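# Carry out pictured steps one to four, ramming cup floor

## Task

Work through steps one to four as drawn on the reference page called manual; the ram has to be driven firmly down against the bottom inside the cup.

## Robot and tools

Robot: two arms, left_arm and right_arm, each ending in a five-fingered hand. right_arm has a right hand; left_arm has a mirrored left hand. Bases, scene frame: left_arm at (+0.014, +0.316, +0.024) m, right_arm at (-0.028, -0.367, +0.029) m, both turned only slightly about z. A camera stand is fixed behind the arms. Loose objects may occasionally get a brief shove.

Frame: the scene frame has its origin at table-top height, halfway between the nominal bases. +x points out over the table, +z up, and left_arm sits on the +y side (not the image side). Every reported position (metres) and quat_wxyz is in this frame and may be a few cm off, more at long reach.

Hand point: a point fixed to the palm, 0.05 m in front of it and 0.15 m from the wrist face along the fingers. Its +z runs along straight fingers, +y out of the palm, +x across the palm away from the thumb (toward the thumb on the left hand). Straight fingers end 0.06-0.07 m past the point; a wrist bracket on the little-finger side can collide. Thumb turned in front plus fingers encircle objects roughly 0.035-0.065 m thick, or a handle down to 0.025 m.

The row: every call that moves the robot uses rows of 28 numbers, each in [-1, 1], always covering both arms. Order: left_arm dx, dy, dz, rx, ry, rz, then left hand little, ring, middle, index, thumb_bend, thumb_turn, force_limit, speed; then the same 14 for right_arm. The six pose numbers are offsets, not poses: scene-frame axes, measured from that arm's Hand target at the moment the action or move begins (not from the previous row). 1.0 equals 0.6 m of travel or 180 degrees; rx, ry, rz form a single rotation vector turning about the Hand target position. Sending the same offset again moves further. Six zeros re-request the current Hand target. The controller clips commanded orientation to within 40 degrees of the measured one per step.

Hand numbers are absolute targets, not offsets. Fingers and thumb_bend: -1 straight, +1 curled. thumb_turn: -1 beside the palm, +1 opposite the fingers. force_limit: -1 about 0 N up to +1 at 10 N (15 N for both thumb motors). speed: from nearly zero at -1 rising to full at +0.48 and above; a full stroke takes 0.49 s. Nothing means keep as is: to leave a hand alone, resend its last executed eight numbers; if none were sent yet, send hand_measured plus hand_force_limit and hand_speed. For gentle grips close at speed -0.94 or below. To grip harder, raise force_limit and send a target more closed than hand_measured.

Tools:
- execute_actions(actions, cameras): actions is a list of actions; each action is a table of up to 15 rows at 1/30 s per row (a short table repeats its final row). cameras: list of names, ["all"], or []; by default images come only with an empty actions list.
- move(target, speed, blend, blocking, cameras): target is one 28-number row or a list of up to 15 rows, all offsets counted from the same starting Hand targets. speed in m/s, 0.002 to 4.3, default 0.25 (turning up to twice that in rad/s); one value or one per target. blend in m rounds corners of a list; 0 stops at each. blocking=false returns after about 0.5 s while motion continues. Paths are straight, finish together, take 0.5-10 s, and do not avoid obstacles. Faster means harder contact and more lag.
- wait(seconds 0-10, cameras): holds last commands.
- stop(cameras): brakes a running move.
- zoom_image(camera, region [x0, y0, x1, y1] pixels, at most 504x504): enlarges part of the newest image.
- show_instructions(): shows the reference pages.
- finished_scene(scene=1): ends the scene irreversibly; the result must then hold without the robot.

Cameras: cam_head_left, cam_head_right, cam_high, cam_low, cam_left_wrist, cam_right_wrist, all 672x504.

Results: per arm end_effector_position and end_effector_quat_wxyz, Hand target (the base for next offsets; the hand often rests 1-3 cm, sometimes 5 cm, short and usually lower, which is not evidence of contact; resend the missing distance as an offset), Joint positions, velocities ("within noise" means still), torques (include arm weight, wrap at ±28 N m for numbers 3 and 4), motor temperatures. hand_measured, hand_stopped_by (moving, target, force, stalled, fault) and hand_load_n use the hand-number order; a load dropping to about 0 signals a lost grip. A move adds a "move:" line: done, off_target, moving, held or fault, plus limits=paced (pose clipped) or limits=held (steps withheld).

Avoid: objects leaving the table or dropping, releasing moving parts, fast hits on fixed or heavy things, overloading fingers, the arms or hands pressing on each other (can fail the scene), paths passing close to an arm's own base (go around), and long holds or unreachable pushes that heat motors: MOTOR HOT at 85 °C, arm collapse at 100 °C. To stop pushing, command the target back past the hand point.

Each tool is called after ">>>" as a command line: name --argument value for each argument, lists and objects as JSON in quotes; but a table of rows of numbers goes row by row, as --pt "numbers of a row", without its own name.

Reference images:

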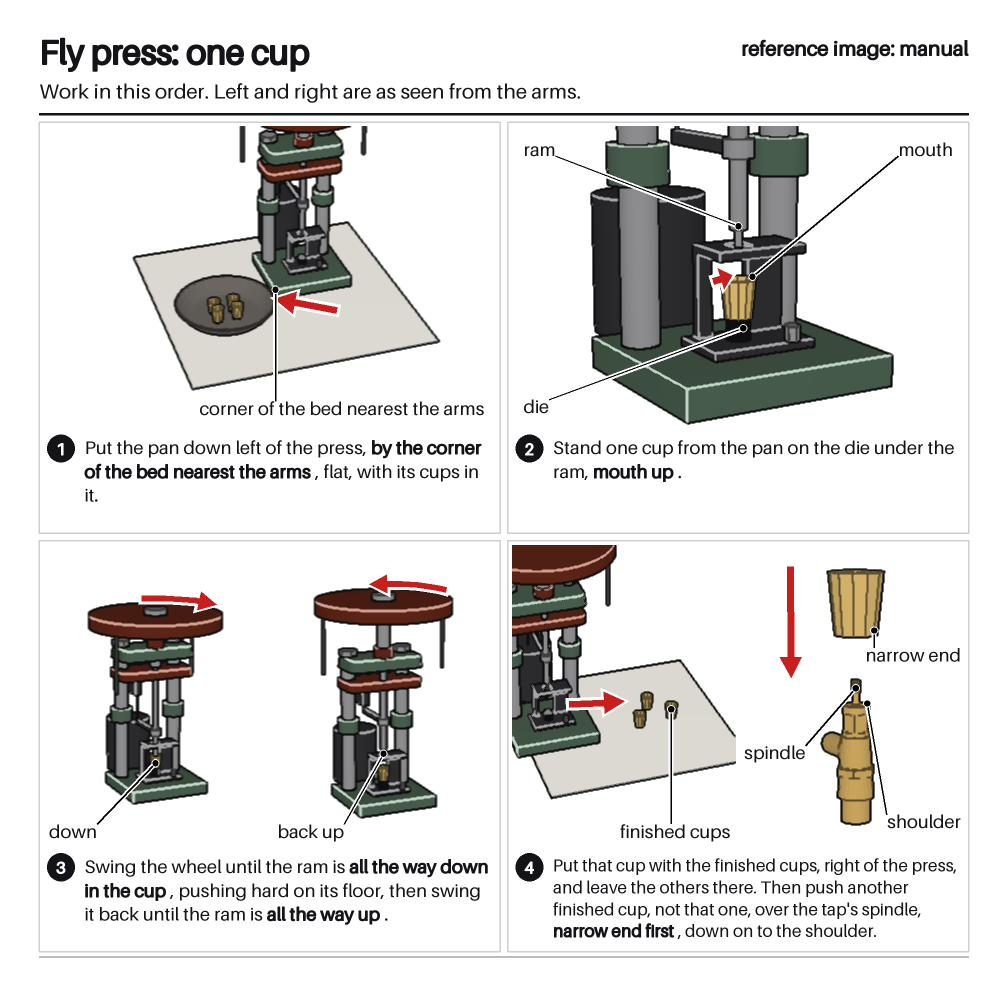

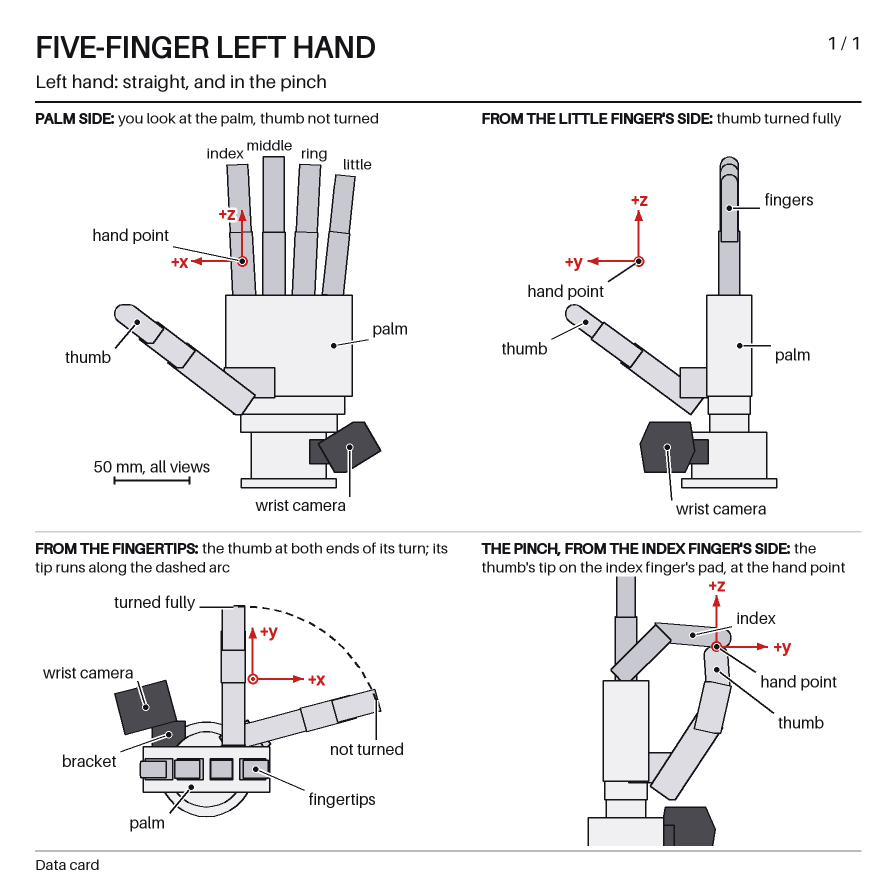

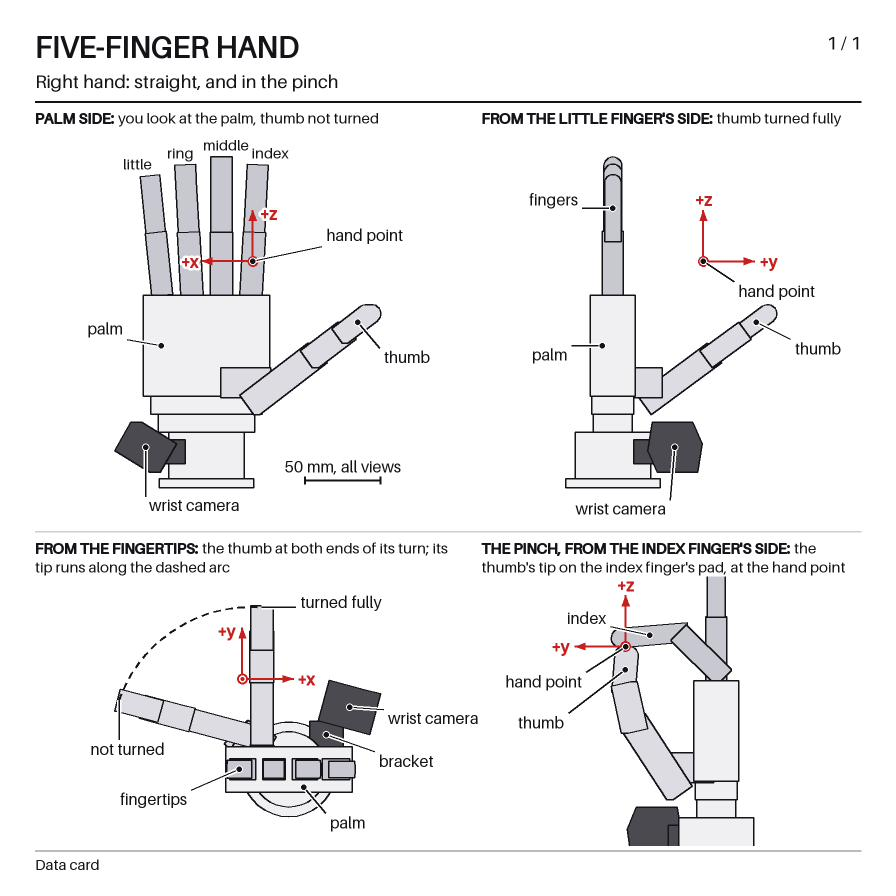

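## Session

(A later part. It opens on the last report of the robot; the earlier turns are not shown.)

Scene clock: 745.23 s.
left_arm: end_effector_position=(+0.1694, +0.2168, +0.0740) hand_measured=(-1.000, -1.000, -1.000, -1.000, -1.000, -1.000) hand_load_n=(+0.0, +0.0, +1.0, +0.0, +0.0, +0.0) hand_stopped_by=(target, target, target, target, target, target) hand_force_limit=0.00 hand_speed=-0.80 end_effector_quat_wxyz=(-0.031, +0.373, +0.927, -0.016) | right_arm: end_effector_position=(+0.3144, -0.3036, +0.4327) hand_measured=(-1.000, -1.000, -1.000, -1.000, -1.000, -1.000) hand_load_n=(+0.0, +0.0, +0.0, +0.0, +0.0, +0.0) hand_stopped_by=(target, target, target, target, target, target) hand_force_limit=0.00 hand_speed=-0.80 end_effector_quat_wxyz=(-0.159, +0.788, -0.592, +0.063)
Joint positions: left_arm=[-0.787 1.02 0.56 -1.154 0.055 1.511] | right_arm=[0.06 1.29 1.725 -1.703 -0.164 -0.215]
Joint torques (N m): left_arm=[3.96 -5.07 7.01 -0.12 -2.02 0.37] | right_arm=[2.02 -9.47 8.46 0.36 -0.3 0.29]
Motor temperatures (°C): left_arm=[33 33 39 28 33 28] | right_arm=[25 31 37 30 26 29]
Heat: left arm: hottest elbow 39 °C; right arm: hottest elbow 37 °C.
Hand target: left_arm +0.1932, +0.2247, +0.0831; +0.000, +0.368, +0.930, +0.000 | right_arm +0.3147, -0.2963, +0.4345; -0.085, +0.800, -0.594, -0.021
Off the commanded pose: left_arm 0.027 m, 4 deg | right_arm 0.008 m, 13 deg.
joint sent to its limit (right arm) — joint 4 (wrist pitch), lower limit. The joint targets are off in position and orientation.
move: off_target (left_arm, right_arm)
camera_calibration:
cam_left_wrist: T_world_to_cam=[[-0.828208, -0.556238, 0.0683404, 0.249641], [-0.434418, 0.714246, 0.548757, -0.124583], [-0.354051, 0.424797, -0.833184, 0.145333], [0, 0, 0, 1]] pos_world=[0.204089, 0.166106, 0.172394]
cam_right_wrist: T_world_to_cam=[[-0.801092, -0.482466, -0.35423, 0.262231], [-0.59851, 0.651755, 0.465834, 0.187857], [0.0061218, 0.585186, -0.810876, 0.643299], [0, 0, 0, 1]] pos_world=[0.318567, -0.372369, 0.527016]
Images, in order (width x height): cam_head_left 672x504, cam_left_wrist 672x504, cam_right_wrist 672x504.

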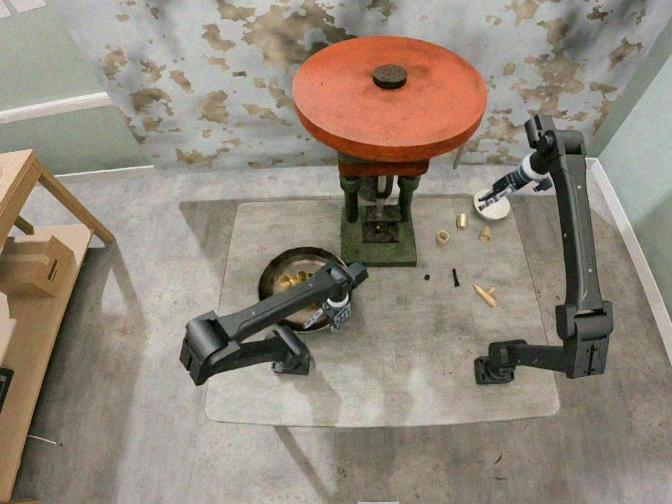

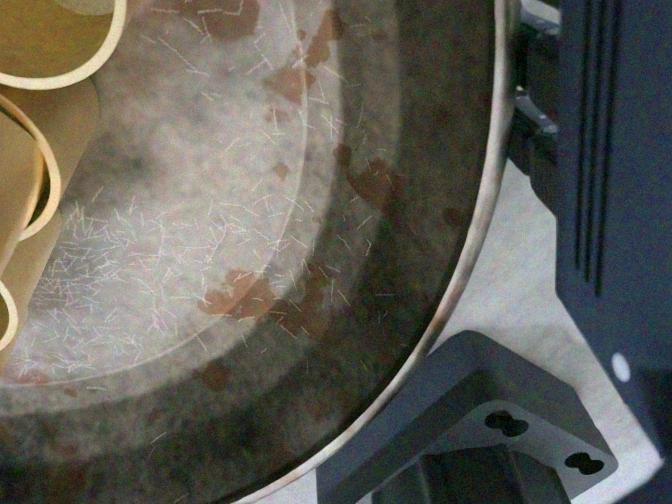

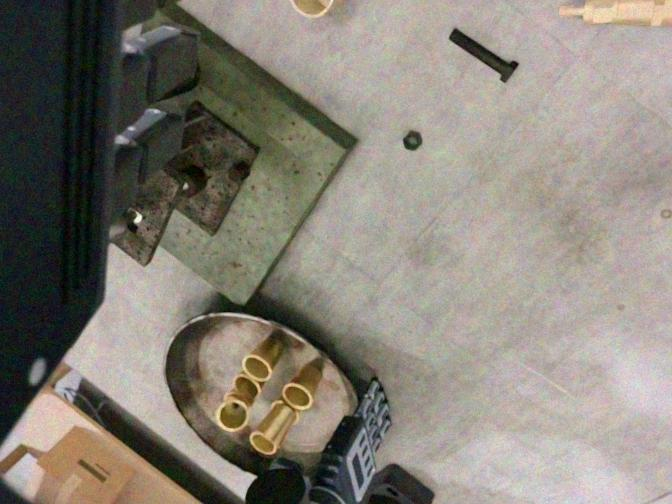

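>>> move --target '[0.15,0.157,0,0,0,0,-1,-1,-1,-1,-1,-1,0.0,-0.8,0,0,0,0,0,0,-1,-1,-1,-1,-1,-1,0.0,-0.8]' --speed 0.05 --cameras '["cam_right_wrist","cam_head_left","cam_left_wrist"]'

>>> zoom_image --camera "cam_head_left" --region '[220, 200, 420, 360]'

Scene clock: 756.87 s.
left_arm: end_effector_position=(+0.2453, +0.3008, +0.0720) hand_measured=(-1.000, -1.000, -1.000, -1.000, -1.000, -1.000) hand_load_n=(+0.0, +0.0, +1.0, +0.0, +0.0, +0.0) hand_stopped_by=(target, target, target, target, target, target) hand_force_limit=0.00 hand_speed=-0.80 end_effector_quat_wxyz=(-0.033, +0.380, +0.924, -0.032) | right_arm: end_effector_position=(+0.3144, -0.3036, +0.4327) hand_measured=(-1.000, -1.000, -1.000, -1.000, -1.000, -1.000) hand_load_n=(+0.0, +0.0, +0.0, +0.0, +0.0, +0.0) hand_stopped_by=(target, target, target, target, target, target) hand_force_limit=0.00 hand_speed=-0.80 end_effector_quat_wxyz=(-0.159, +0.788, -0.592, +0.063)
Joint positions: left_arm=[-0.269 1.087 0.602 -1.156 0.058 2.045] | right_arm=[0.06 1.29 1.725 -1.703 -0.164 -0.215]
Joint torques (N m): left_arm=[4.89 -2.73 9.06 1.43 -2.16 0.32] | right_arm=[1.61 -9.35 8.49 0.39 -0.3 0.3]
Heat: left arm: hottest elbow 40 °C; right arm: hottest elbow 37 °C.
Hand target: left_arm +0.2832, +0.3189, +0.0831; +0.000, +0.368, +0.930, +0.000 | right_arm +0.3147, -0.2963, +0.4345; -0.085, +0.800, -0.594, -0.021
Off the commanded pose: left_arm 0.043 m, 5 deg | right_arm 0.008 m, 13 deg.
joint sent to its limit (right arm) — joint 4 (wrist pitch), lower limit. The joint targets are off in position and orientation.
move: off_target (left_arm, right_arm)
camera_calibration:
cam_left_wrist: T_world_to_cam=[[-0.834333, -0.542678, 0.0968985, 0.354676], [-0.416663, 0.735891, 0.533719, -0.160266], [-0.360944, 0.404925, -0.840092, 0.143032], [0, 0, 0, 1]] pos_world=[0.280768, 0.252496, 0.17133]
cam_right_wrist: T_world_to_cam=[[-0.801092, -0.482466, -0.35423, 0.262231], [-0.59851, 0.651755, 0.465834, 0.187857], [0.0061218, 0.585186, -0.810876, 0.643299], [0, 0, 0, 1]] pos_world=[0.318567, -0.372369, 0.527016]
Images, in order (width x height): cam_head_left 672x504, cam_left_wrist 672x504, cam_right_wrist 672x504.

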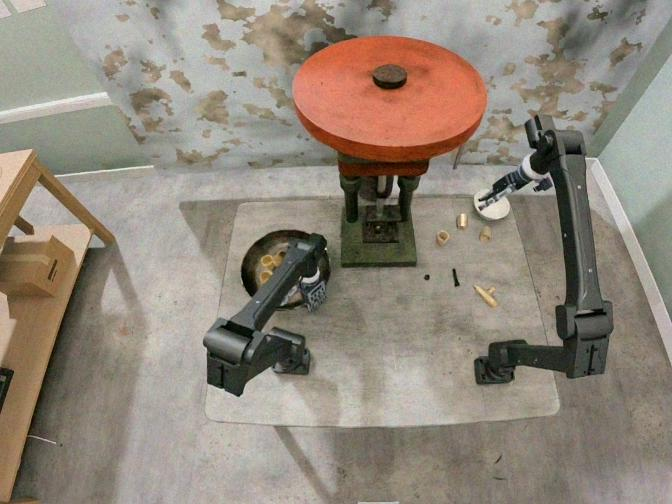

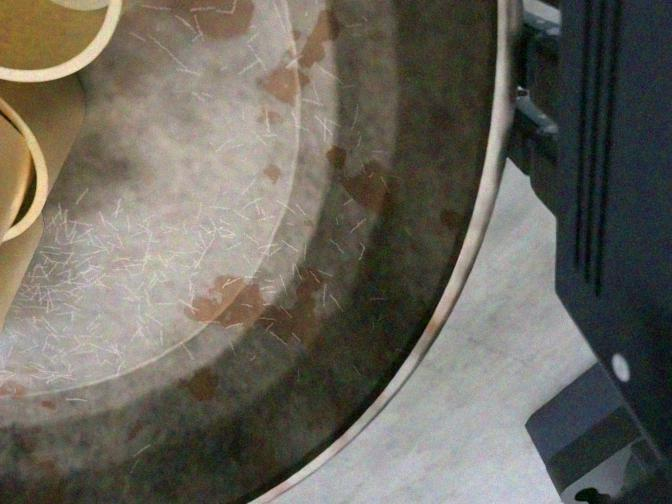

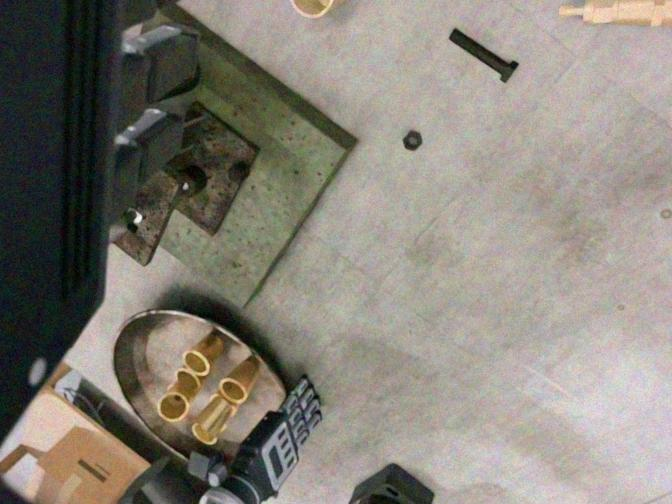

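Scaled by 2.520.

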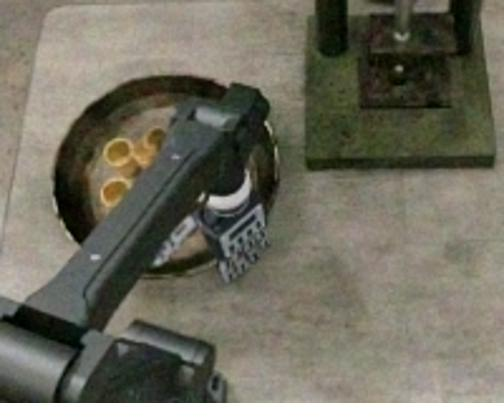

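>>> move --pt "-0.09 -0.08 0.0 0 0 0 -1 -1 -1 -1 -1 -1 0.0 -0.8 0 0 0 0 0 0 -1 -1 -1 -1 -1 -1 0.0 -0.8" --pt "-0.09 -0.08 0.35 0 0 0 -1 -1 -1 -1 -1 -1 0.0 -0.8 0 0 0 0 0 0 -1 -1 -1 -1 -1 -1 0.0 -0.8" --pt "-0.02 0.05 0.5 0 0 0.37 -1 -1 -1 -1 -1 -1 0.0 -0.8 0 0 0 0 0 0 -1 -1 -1 -1 -1 -1 0.0 -0.8" --speed '[0.06,0.15,0.2]' --blend '[0.003,0.02,0]' --cameras '["all"]'

Scene clock: 842.30 s.
left_arm: end_effector_position=(+0.2657, +0.3437, +0.3616) hand_measured=(-1.000, -1.000, -1.000, -1.000, -1.000, -1.000) hand_load_n=(+0.0, +0.0, +0.0, +0.0, +0.0, +0.0) hand_stopped_by=(target, target, target, target, target, target) hand_force_limit=0.00 hand_speed=-0.80 end_effector_quat_wxyz=(+0.104, -0.190, +0.976, -0.013) | right_arm: end_effector_position=(+0.3144, -0.3036, +0.4327) hand_measured=(-1.000, -1.000, -1.000, -1.000, -1.000, -1.000) hand_load_n=(+0.0, +0.0, +0.0, +0.0, +0.0, +0.0) hand_stopped_by=(target, target, target, target, target, target) hand_force_limit=0.00 hand_speed=-0.80 end_effector_quat_wxyz=(-0.159, +0.788, -0.592, +0.063)
Joint positions: left_arm=[-0.032 1.027 1.347 -1.684 -0.029 1.119] | right_arm=[0.06 1.29 1.725 -1.703 -0.164 -0.215]
Joint torques (N m): left_arm=[1.49 -4.72 10.77 -0.42 -0.1 -0.09] | right_arm=[1.73 -9.41 8.42 0.38 -0.31 0.29]
Motor temperatures (°C): left_arm=[33 32 46 28 36 28] | right_arm=[25 30 37 30 26 29]
Heat: left arm: hottest elbow 46 °C; right arm: hottest elbow 37 °C.
Hand target: left_arm +0.2712, +0.3489, +0.3831; +0.000, -0.202, +0.979, +0.000 | right_arm +0.3147, -0.2963, +0.4345; -0.085, +0.800, -0.594, -0.021
Off the commanded pose: left_arm 0.023 m, 12 deg | right_arm 0.008 m, 13 deg.
joint sent to its limit (left arm) — joint 4 (wrist pitch), lower limit. The joint targets are off in position and orientation.
joint sent to its limit (right arm) — joint 4 (wrist pitch), lower limit. The joint targets are off in position and orientation.
move: off_target (left_arm, right_arm)
camera_calibration:
cam_left_wrist: T_world_to_cam=[[0.164164, -0.986047, 0.0275945, 0.279186], [-0.931365, -0.145723, 0.333654, 0.174258], [-0.324977, -0.0804744, -0.942292, 0.570489], [0, 0, 0, 1]] pos_world=[0.301861, 0.346594, 0.471722]
cam_right_wrist: T_world_to_cam=[[-0.801092, -0.482466, -0.35423, 0.262231], [-0.59851, 0.651755, 0.465834, 0.187857], [0.0061218, 0.585186, -0.810876, 0.643299], [0, 0, 0, 1]] pos_world=[0.318567, -0.372369, 0.527016]

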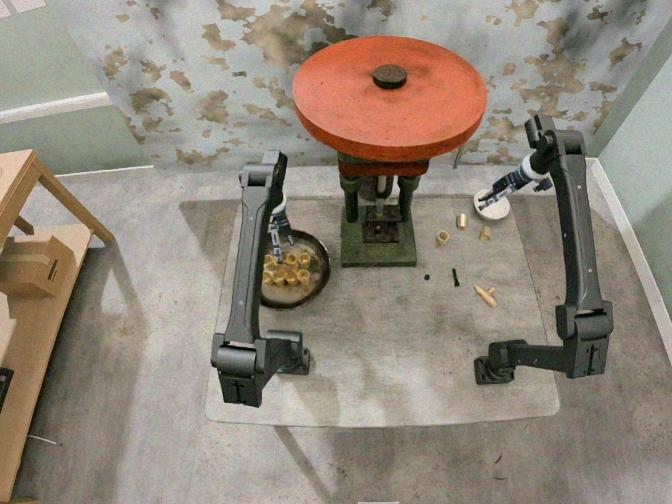

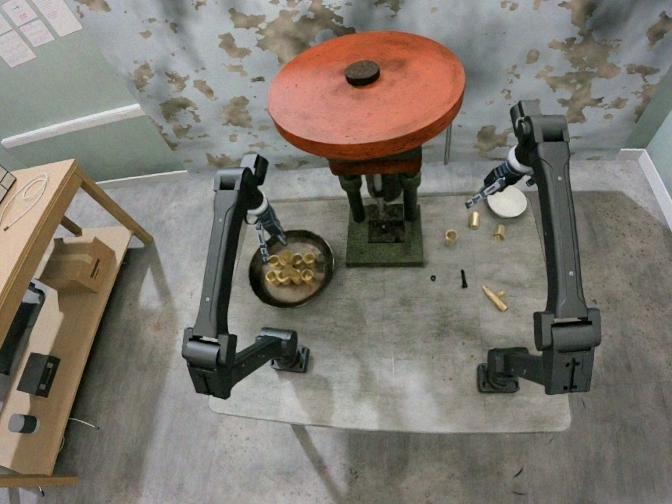

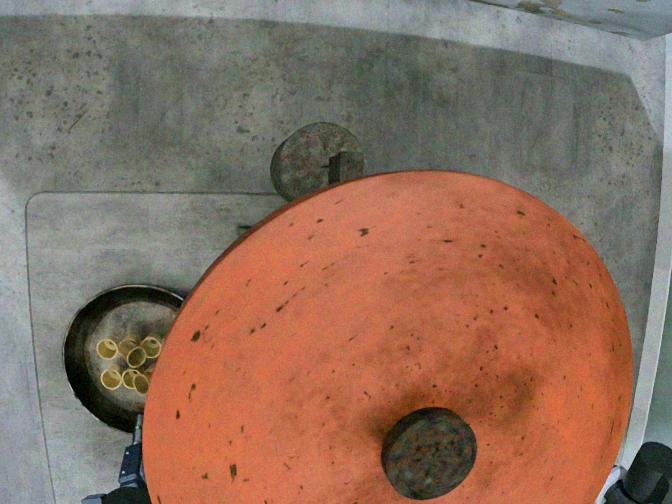

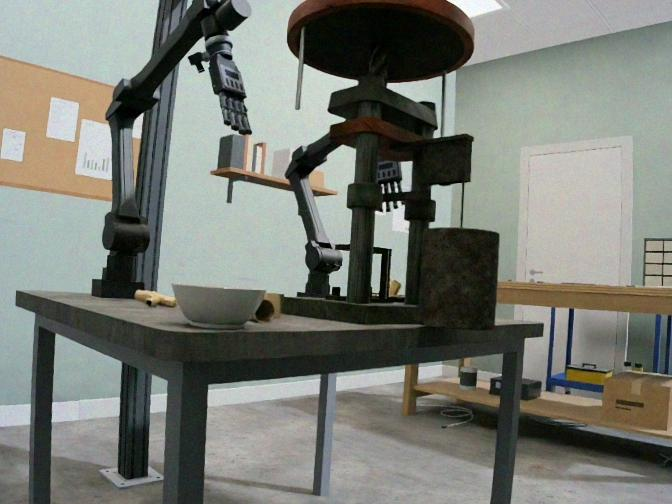

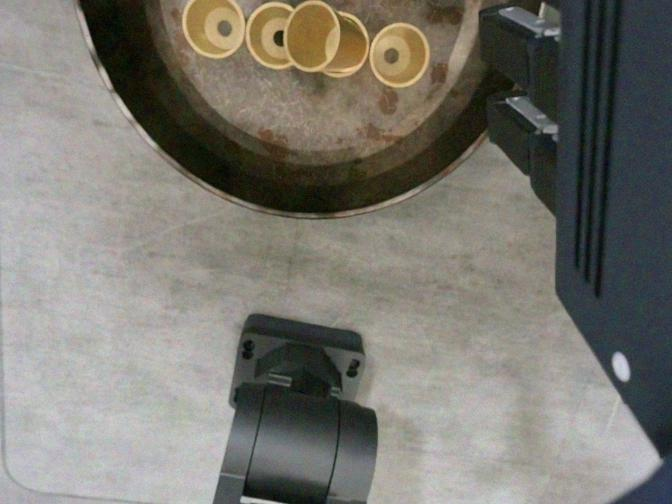

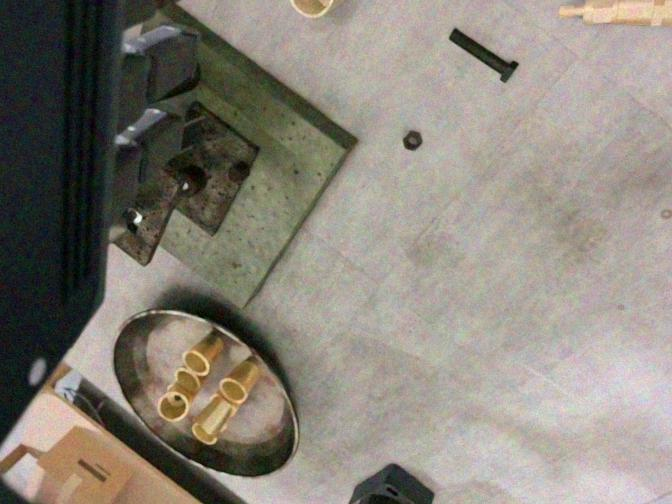

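>>> zoom_image --camera "cam_left_wrist" --region '[140, 0, 480, 160]'

>>> zoom_image --camera "cam_head_right" --region '[230, 220, 350, 320]'

>>> zoom_image --camera "cam_high" --region '[50, 270, 200, 450]'

Scaled by 1.482.

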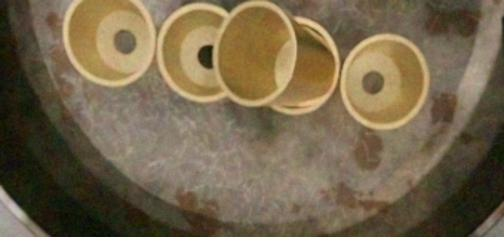

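Scaled by 4.200.

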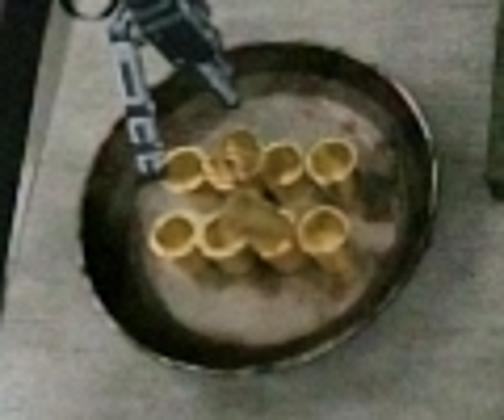

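Scaled by 2.800.

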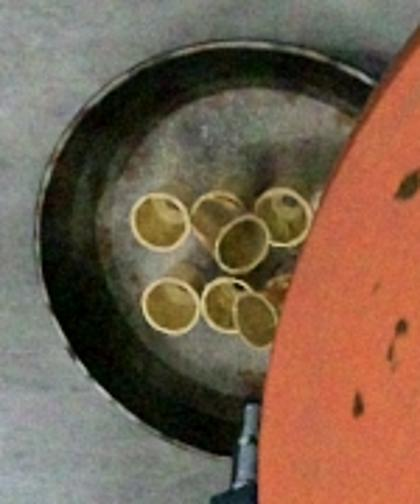

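>>> move --target '[0,0,0,0,0,0,-1,-1,-1,-1,-1,-1,0.0,-0.8,-0.108,0.244,-0.3,0.035,-0.466,-0.109,-1,-1,-1,-1,-1,-1,0.0,-0.8]' --speed 0.2 --cameras '["cam_head_left","cam_head_right","cam_right_wrist","cam_low"]'

Scene clock: 913.83 s.
left_arm: end_effector_position=(+0.2657, +0.3437, +0.3616) hand_measured=(-1.000, -1.000, -1.000, -1.000, -1.000, -1.000) hand_load_n=(+0.0, -0.5, +0.0, +0.0, +0.0, +0.0) hand_stopped_by=(target, target, target, target, target, target) hand_force_limit=0.00 hand_speed=-0.80 end_effector_quat_wxyz=(+0.104, -0.190, +0.976, -0.013) | right_arm: end_effector_position=(+0.2485, -0.1506, +0.2467) hand_measured=(-1.000, -1.000, -1.000, -1.000, -1.000, -1.000) hand_load_n=(+0.0, +0.0, +0.0, +0.0, +0.0, -0.5) hand_stopped_by=(target, target, target, target, target, target) hand_force_limit=0.00 hand_speed=-0.80 end_effector_quat_wxyz=(+0.493, -0.512, +0.497, -0.498)
Joint positions: left_arm=[-0.032 1.027 1.347 -1.684 -0.029 1.119] | right_arm=[1.166 0.687 0.318 0.325 1.138 0.02]
Joint torques (N m): left_arm=[1.49 -4.78 10.8 -0.42 -0.09 -0.1] | right_arm=[1.85 -2.55 9.06 2.78 0.12 -0.1]
Motor temperatures (°C): left_arm=[32 32 50 28 31 28] | right_arm=[25 30 37 30 26 29]
Heat: left arm: hottest elbow 50 °C; right arm: hottest elbow 37 °C.
Hand target: left_arm +0.2712, +0.3489, +0.3831; +0.000, -0.202, +0.979, +0.000 | right_arm +0.2499, -0.1499, +0.2545; +0.500, -0.501, +0.500, -0.499
Off the commanded pose: left_arm 0.023 m, 12 deg | right_arm 0.008 m, 2 deg.
joint sent to its limit (left arm) — joint 4 (wrist pitch), lower limit. The joint targets are off in position and orientation.
move: off_target (left_arm)
camera_calibration:
cam_right_wrist: T_world_to_cam=[[0.00418499, -0.276002, -0.961148, 0.197986], [-0.508829, 0.826838, -0.23965, 0.313417], [0.860858, 0.490063, -0.136978, 0.0103299], [0, 0, 0, 1]] pos_world=[0.149754, -0.209562, 0.266819]
Images, in order (width x height): cam_head_left 672x504, cam_head_right 672x504, cam_low 672x504, cam_right_wrist 672x504.

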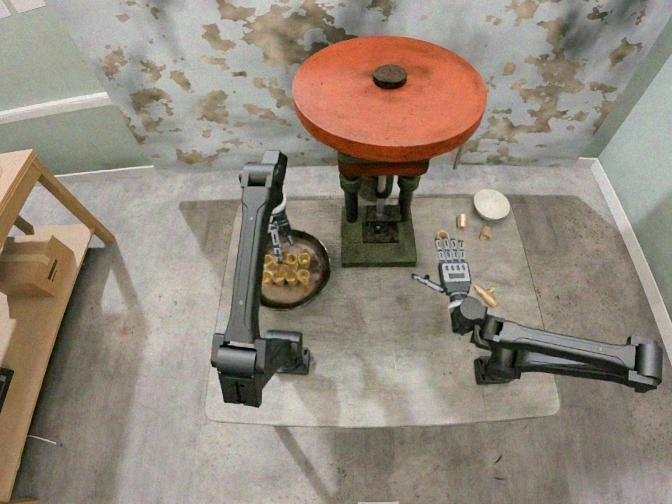

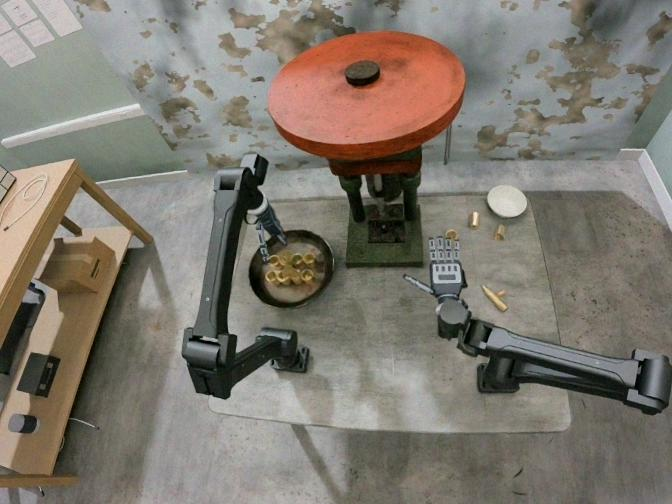

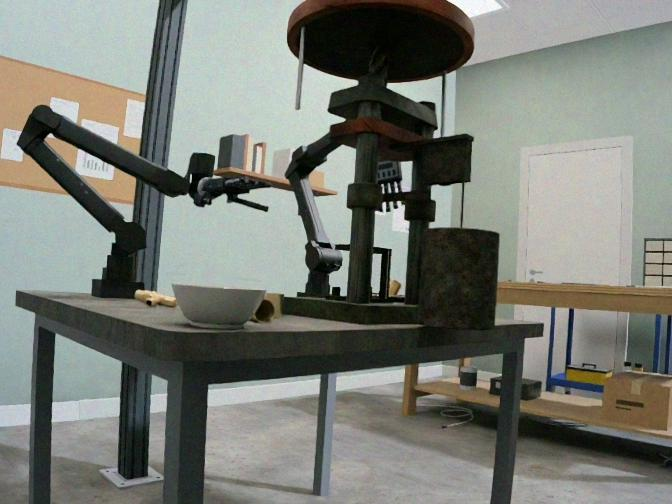

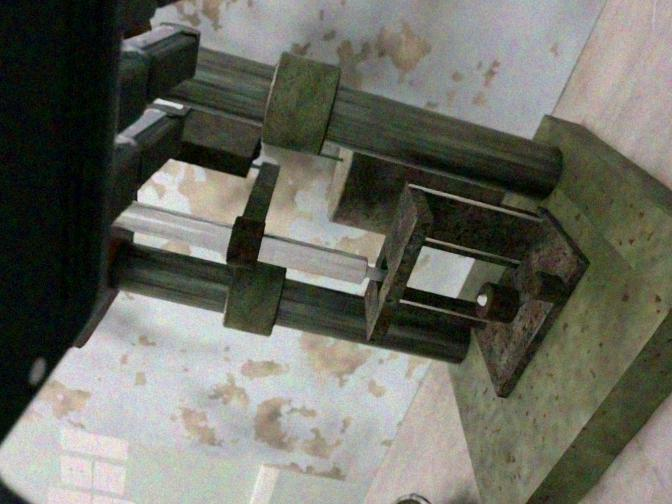

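>>> zoom_image --camera "cam_right_wrist" --region '[340, 150, 620, 420]'

Scaled by 1.800.

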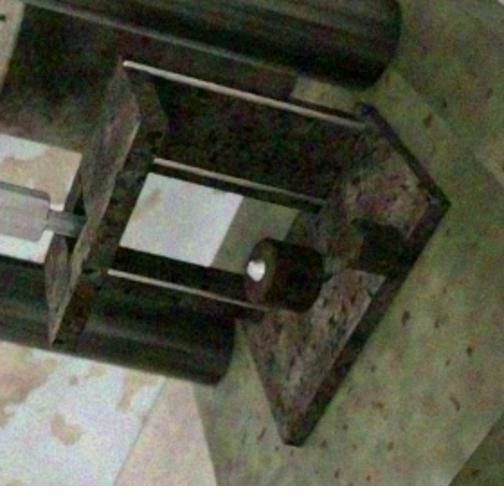

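>>> move --pt "0.15 0.06 0.0 0 0 0 -1 -1 -1 -1 -1 -1 0.0 -0.8 0.108 0.5 0.0 -0.0751 0.125 0.3388 -1 -1 -1 -0.05 0.0 1 0.0 0.0" --pt "0.15 0.06 0.0 0 0 0 -1 -1 -1 -1 -1 -1 0.0 -0.8 0.108 0.658 -0.12 -0.0751 0.125 0.3388 -1 -1 -1 -0.05 0.0 1 0.0 0.0" --speed 0.2 --blend '[0.03,0]' --cameras '["cam_head_left","cam_head_right","cam_right_wrist","cam_left_wrist"]'

Scene clock: 1020.30 s.
left_arm: end_effector_position=(+0.3537, +0.3747, +0.3610) hand_measured=(-1.000, -1.000, -1.000, -1.000, -1.000, -1.000) hand_load_n=(+0.0, +0.0, +0.0, +0.0, +0.0, +0.0) hand_stopped_by=(target, target, target, target, target, target) hand_force_limit=0.00 hand_speed=-0.80 end_effector_quat_wxyz=(+0.070, -0.198, +0.978, -0.003) | right_arm: end_effector_position=(+0.2978, +0.2224, +0.1491) hand_measured=(-1.000, -1.000, -1.000, -0.050, +0.000, +1.000) hand_load_n=(+0.0, +0.0, +0.0, +0.0, +0.0, +0.0) hand_stopped_by=(target, target, target, target, target, target) hand_force_limit=0.00 hand_speed=0.00 end_effector_quat_wxyz=(-0.485, +0.842, -0.205, +0.119)
Joint positions: left_arm=[0.07 1.294 1.547 -1.684 -0.018 1.204] | right_arm=[1.02 1.708 1.189 -0.006 -0.077 -0.046]
Joint torques (N m): left_arm=[1.73 -8.94 11 -0.55 -0.16 0.15] | right_arm=[1.49 -16.5 13.03 3.4 0.04 0.24]
Heat: left arm: hottest elbow 52 °C; right arm: hottest elbow 37 °C.
Hand target: left_arm +0.3612, +0.3849, +0.3831; +0.000, -0.202, +0.979, +0.000 | right_arm +0.3147, +0.2449, +0.1825; -0.521, +0.819, -0.204, +0.129
Off the commanded pose: left_arm 0.026 m, 8 deg | right_arm 0.044 m, 5 deg.
joint sent to its limit (left arm) — joint 4 (wrist pitch), lower limit. The joint targets are off in position and orientation.
move: off_target (left_arm, right_arm)
camera_calibration:
cam_left_wrist: T_world_to_cam=[[0.181537, -0.983333, 0.0100335, 0.294385], [-0.903486, -0.16275, 0.396517, 0.2347], [-0.388275, -0.0810477, -0.917972, 0.614827], [0, 0, 0, 1]] pos_world=[0.397329, 0.377507, 0.468378]
cam_right_wrist: T_world_to_cam=[[0.0141466, -0.533291, -0.845814, 0.243968], [-0.994022, -0.0990866, 0.0458493, 0.314549], [-0.10826, 0.840109, -0.531505, 0.04132], [0, 0, 0, 1]] pos_world=[0.313691, 0.12656, 0.213892]
Images, in order (width x height): cam_head_left 672x504, cam_head_right 672x504, cam_left_wrist 672x504, cam_right_wrist 672x504.

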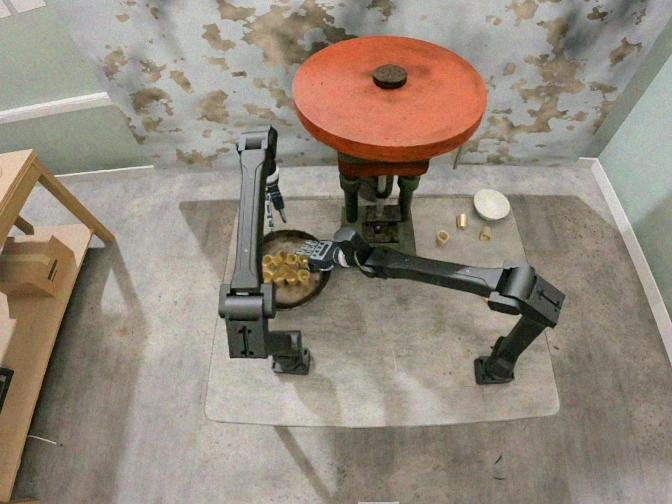

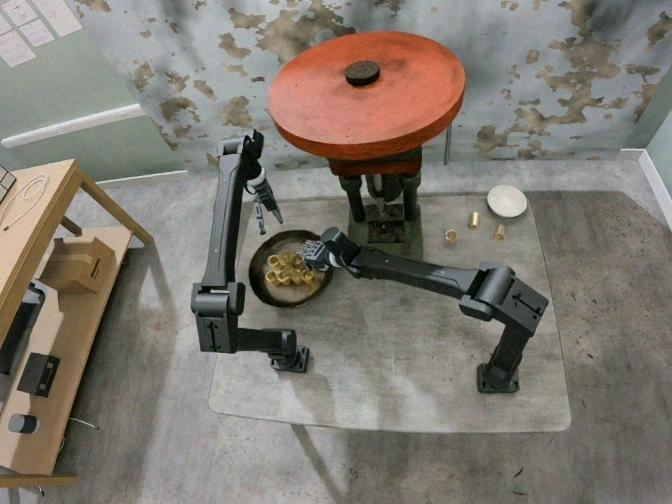

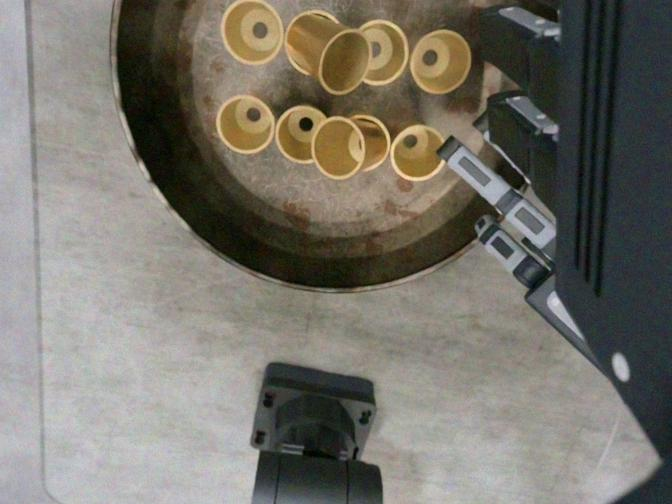

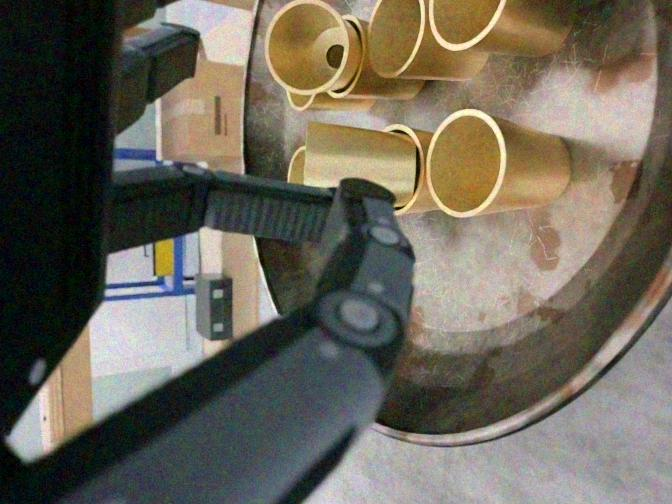

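>>> move --target '[0,0,0,0,0,0,-1,-1,-1,-1,-1,-1,0.0,-0.8,0.03,0.055,-0.09,0,0,0,-1,-1,-1,-0.05,0.0,1,0.0,0.0]' --speed 0.1 --cameras '["cam_right_wrist","cam_left_wrist"]'

Scene clock: 1040.27 s.
left_arm: end_effector_position=(+0.3537, +0.3747, +0.3610) hand_measured=(-1.000, -1.000, -1.000, -1.000, -1.000, -1.000) hand_load_n=(+0.0, +0.0, +0.0, +0.0, +0.0, +0.0) hand_stopped_by=(target, target, target, target, target, target) hand_force_limit=0.00 hand_speed=-0.80 end_effector_quat_wxyz=(+0.070, -0.198, +0.978, -0.003) | right_arm: end_effector_position=(+0.3185, +0.2533, +0.1005) hand_measured=(-1.000, -1.000, -1.000, -0.050, +0.000, +1.000) hand_load_n=(+0.0, +0.0, +0.0, +0.0, +0.0, +0.0) hand_stopped_by=(target, target, target, target, target, target) hand_force_limit=0.00 hand_speed=0.00 end_effector_quat_wxyz=(-0.487, +0.840, -0.205, +0.122)
Joint positions: left_arm=[0.07 1.294 1.547 -1.684 -0.018 1.204] | right_arm=[1.02 1.859 1.254 0.086 -0.072 -0.046]
Joint torques (N m): left_arm=[1.67 -9 11 -0.55 -0.16 0.15] | right_arm=[1.61 -17.55 12.55 3.37 0.05 0.27]
Heat: left arm: hottest elbow 50 °C; right arm: hottest elbow 40 °C.
Hand target: left_arm +0.3612, +0.3849, +0.3831; +0.000, -0.202, +0.979, +0.000 | right_arm +0.3327, +0.2779, +0.1285; -0.521, +0.819, -0.204, +0.129
Off the commanded pose: left_arm 0.026 m, 8 deg | right_arm 0.040 m, 5 deg.
joint sent to its limit (left arm) — joint 4 (wrist pitch), lower limit. The joint targets are off in position and orientation.
move: off_target (left_arm, right_arm)
camera_calibration:
cam_left_wrist: T_world_to_cam=[[0.181537, -0.983333, 0.0100335, 0.294385], [-0.903486, -0.16275, 0.396517, 0.2347], [-0.388275, -0.0810477, -0.917972, 0.614827], [0, 0, 0, 1]] pos_world=[0.397329, 0.377507, 0.468378]
cam_right_wrist: T_world_to_cam=[[0.0164773, -0.530067, -0.847796, 0.217691], [-0.994641, -0.0952493, 0.0402214, 0.340238], [-0.102072, 0.842589, -0.528796, -0.0111071], [0, 0, 0, 1]] pos_world=[0.333694, 0.157157, 0.164999]
Images, in order (width x height): cam_left_wrist 672x504, cam_right_wrist 672x504.

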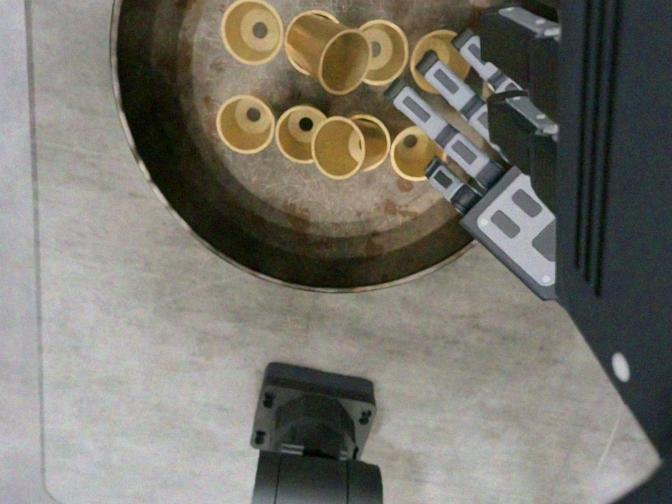

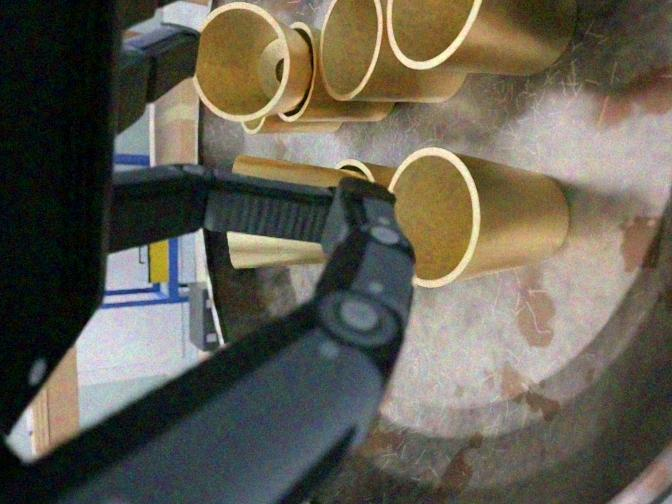

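>>> move --target '[0,0,0,0,0,0,-1,-1,-1,-1,-1,-1,0.0,-0.8,0,0,0,0,0,0,-1,-1,-1,-0.05,0.0,0.6,0.0,0.0]' --speed 0.1 --cameras '["cam_right_wrist"]'

Scene clock: 1071.27 s.
left_arm: end_effector_position=(+0.3537, +0.3747, +0.3610) hand_measured=(-1.000, -1.000, -1.000, -1.000, -1.000, -1.000) hand_load_n=(+0.0, +0.0, +0.0, +0.0, +0.0, +0.0) hand_stopped_by=(target, target, target, target, target, target) hand_force_limit=0.00 hand_speed=-0.80 end_effector_quat_wxyz=(+0.070, -0.198, +0.978, -0.003) | right_arm: end_effector_position=(+0.3185, +0.2533, +0.1005) hand_measured=(-1.000, -1.000, -1.000, -0.050, +0.000, +0.600) hand_load_n=(+0.0, +0.0, +0.0, +0.0, +0.0, +0.0) hand_stopped_by=(target, target, target, target, target, target) hand_force_limit=0.00 hand_speed=0.00 end_effector_quat_wxyz=(-0.487, +0.840, -0.205, +0.122)
Joint positions: left_arm=[0.07 1.294 1.547 -1.684 -0.018 1.204] | right_arm=[1.02 1.859 1.254 0.086 -0.072 -0.046]
Joint torques (N m): left_arm=[1.73 -9 11.02 -0.57 -0.16 0.15] | right_arm=[1.49 -17.67 12.49 3.37 0.07 0.28]
Motor temperatures (°C): left_arm=[32 32 49 28 28 28] | right_arm=[25 31 43 30 26 29]
Heat: left arm: hottest elbow 49 °C; right arm: hottest elbow 43 °C.
Hand target: left_arm +0.3612, +0.3849, +0.3831; +0.000, -0.202, +0.979, +0.000 | right_arm +0.3327, +0.2779, +0.1285; -0.521, +0.819, -0.204, +0.129
Off the commanded pose: left_arm 0.026 m, 8 deg | right_arm 0.040 m, 5 deg.
joint sent to its limit (left arm) — joint 4 (wrist pitch), lower limit. The joint targets are off in position and orientation.
move: off_target (left_arm, right_arm)
camera_calibration:
cam_right_wrist: T_world_to_cam=[[0.0164773, -0.530067, -0.847796, 0.217691], [-0.994641, -0.0952493, 0.0402214, 0.340238], [-0.102072, 0.842589, -0.528796, -0.0111071], [0, 0, 0, 1]] pos_world=[0.333694, 0.157157, 0.164999]
Images, in order (width x height): cam_right_wrist 672x504.

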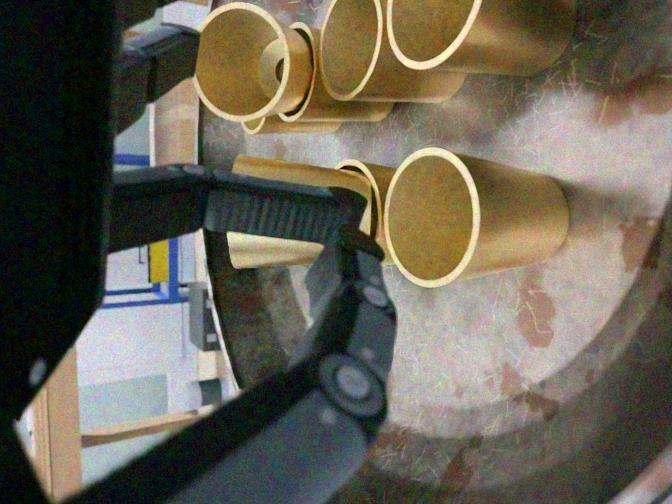

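>>> move --target '[0,0,0,0,0,0,-1,-1,-1,-1,-1,-1,0.0,-0.8,0,0,0,0,0,0,-1,-1,-1,-0.05,0.0,0.2,0.0,0.0]' --speed 0.1 --cameras '["cam_right_wrist"]'

Scene clock: 1078.90 s.
left_arm: end_effector_position=(+0.3537, +0.3747, +0.3610) hand_measured=(-1.000, -1.000, -1.000, -1.000, -1.000, -1.000) hand_load_n=(+0.0, +0.0, +0.0, +0.0, -0.5, +0.0) hand_stopped_by=(target, target, target, target, target, target) hand_force_limit=0.00 hand_speed=-0.80 end_effector_quat_wxyz=(+0.070, -0.198, +0.978, -0.003) | right_arm: end_effector_position=(+0.3185, +0.2533, +0.1005) hand_measured=(-1.000, -1.000, -1.000, -0.050, +0.000, +0.200) hand_load_n=(+0.0, +0.0, +0.0, +0.0, +0.0, +0.0) hand_stopped_by=(target, target, target, target, target, target) hand_force_limit=0.00 hand_speed=0.00 end_effector_quat_wxyz=(-0.487, +0.840, -0.205, +0.122)
Joint positions: left_arm=[0.07 1.294 1.547 -1.684 -0.018 1.204] | right_arm=[1.02 1.859 1.254 0.086 -0.072 -0.046]
Joint torques (N m): left_arm=[1.73 -9 11.02 -0.55 -0.16 0.15] | right_arm=[1.55 -17.85 12.52 3.4 0.05 0.27]
Heat: left arm: hottest elbow 49 °C; right arm: hottest elbow 43 °C.
Hand target: left_arm +0.3612, +0.3849, +0.3831; +0.000, -0.202, +0.979, +0.000 | right_arm +0.3327, +0.2779, +0.1285; -0.521, +0.819, -0.204, +0.129
Off the commanded pose: left_arm 0.026 m, 8 deg | right_arm 0.040 m, 5 deg.
joint sent to its limit (left arm) — joint 4 (wrist pitch), lower limit. The joint targets are off in position and orientation.
move: off_target (left_arm, right_arm)
camera_calibration:
cam_right_wrist: T_world_to_cam=[[0.0164773, -0.530067, -0.847796, 0.217691], [-0.994641, -0.0952493, 0.0402214, 0.340238], [-0.102072, 0.842589, -0.528796, -0.0111071], [0, 0, 0, 1]] pos_world=[0.333694, 0.157157, 0.164999]
Images, in order (width x height): cam_right_wrist 672x504.

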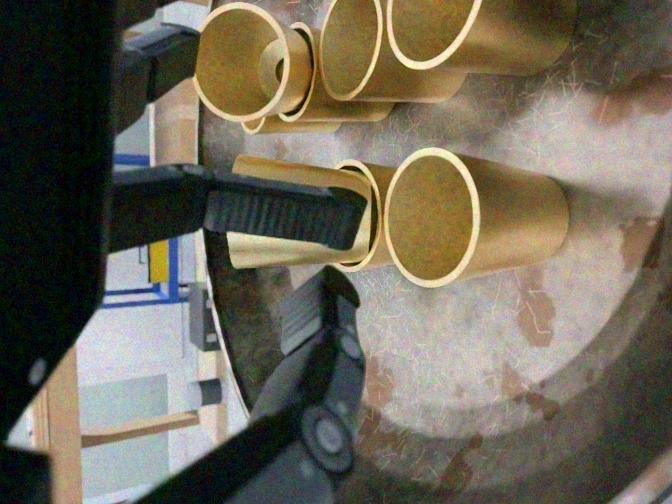

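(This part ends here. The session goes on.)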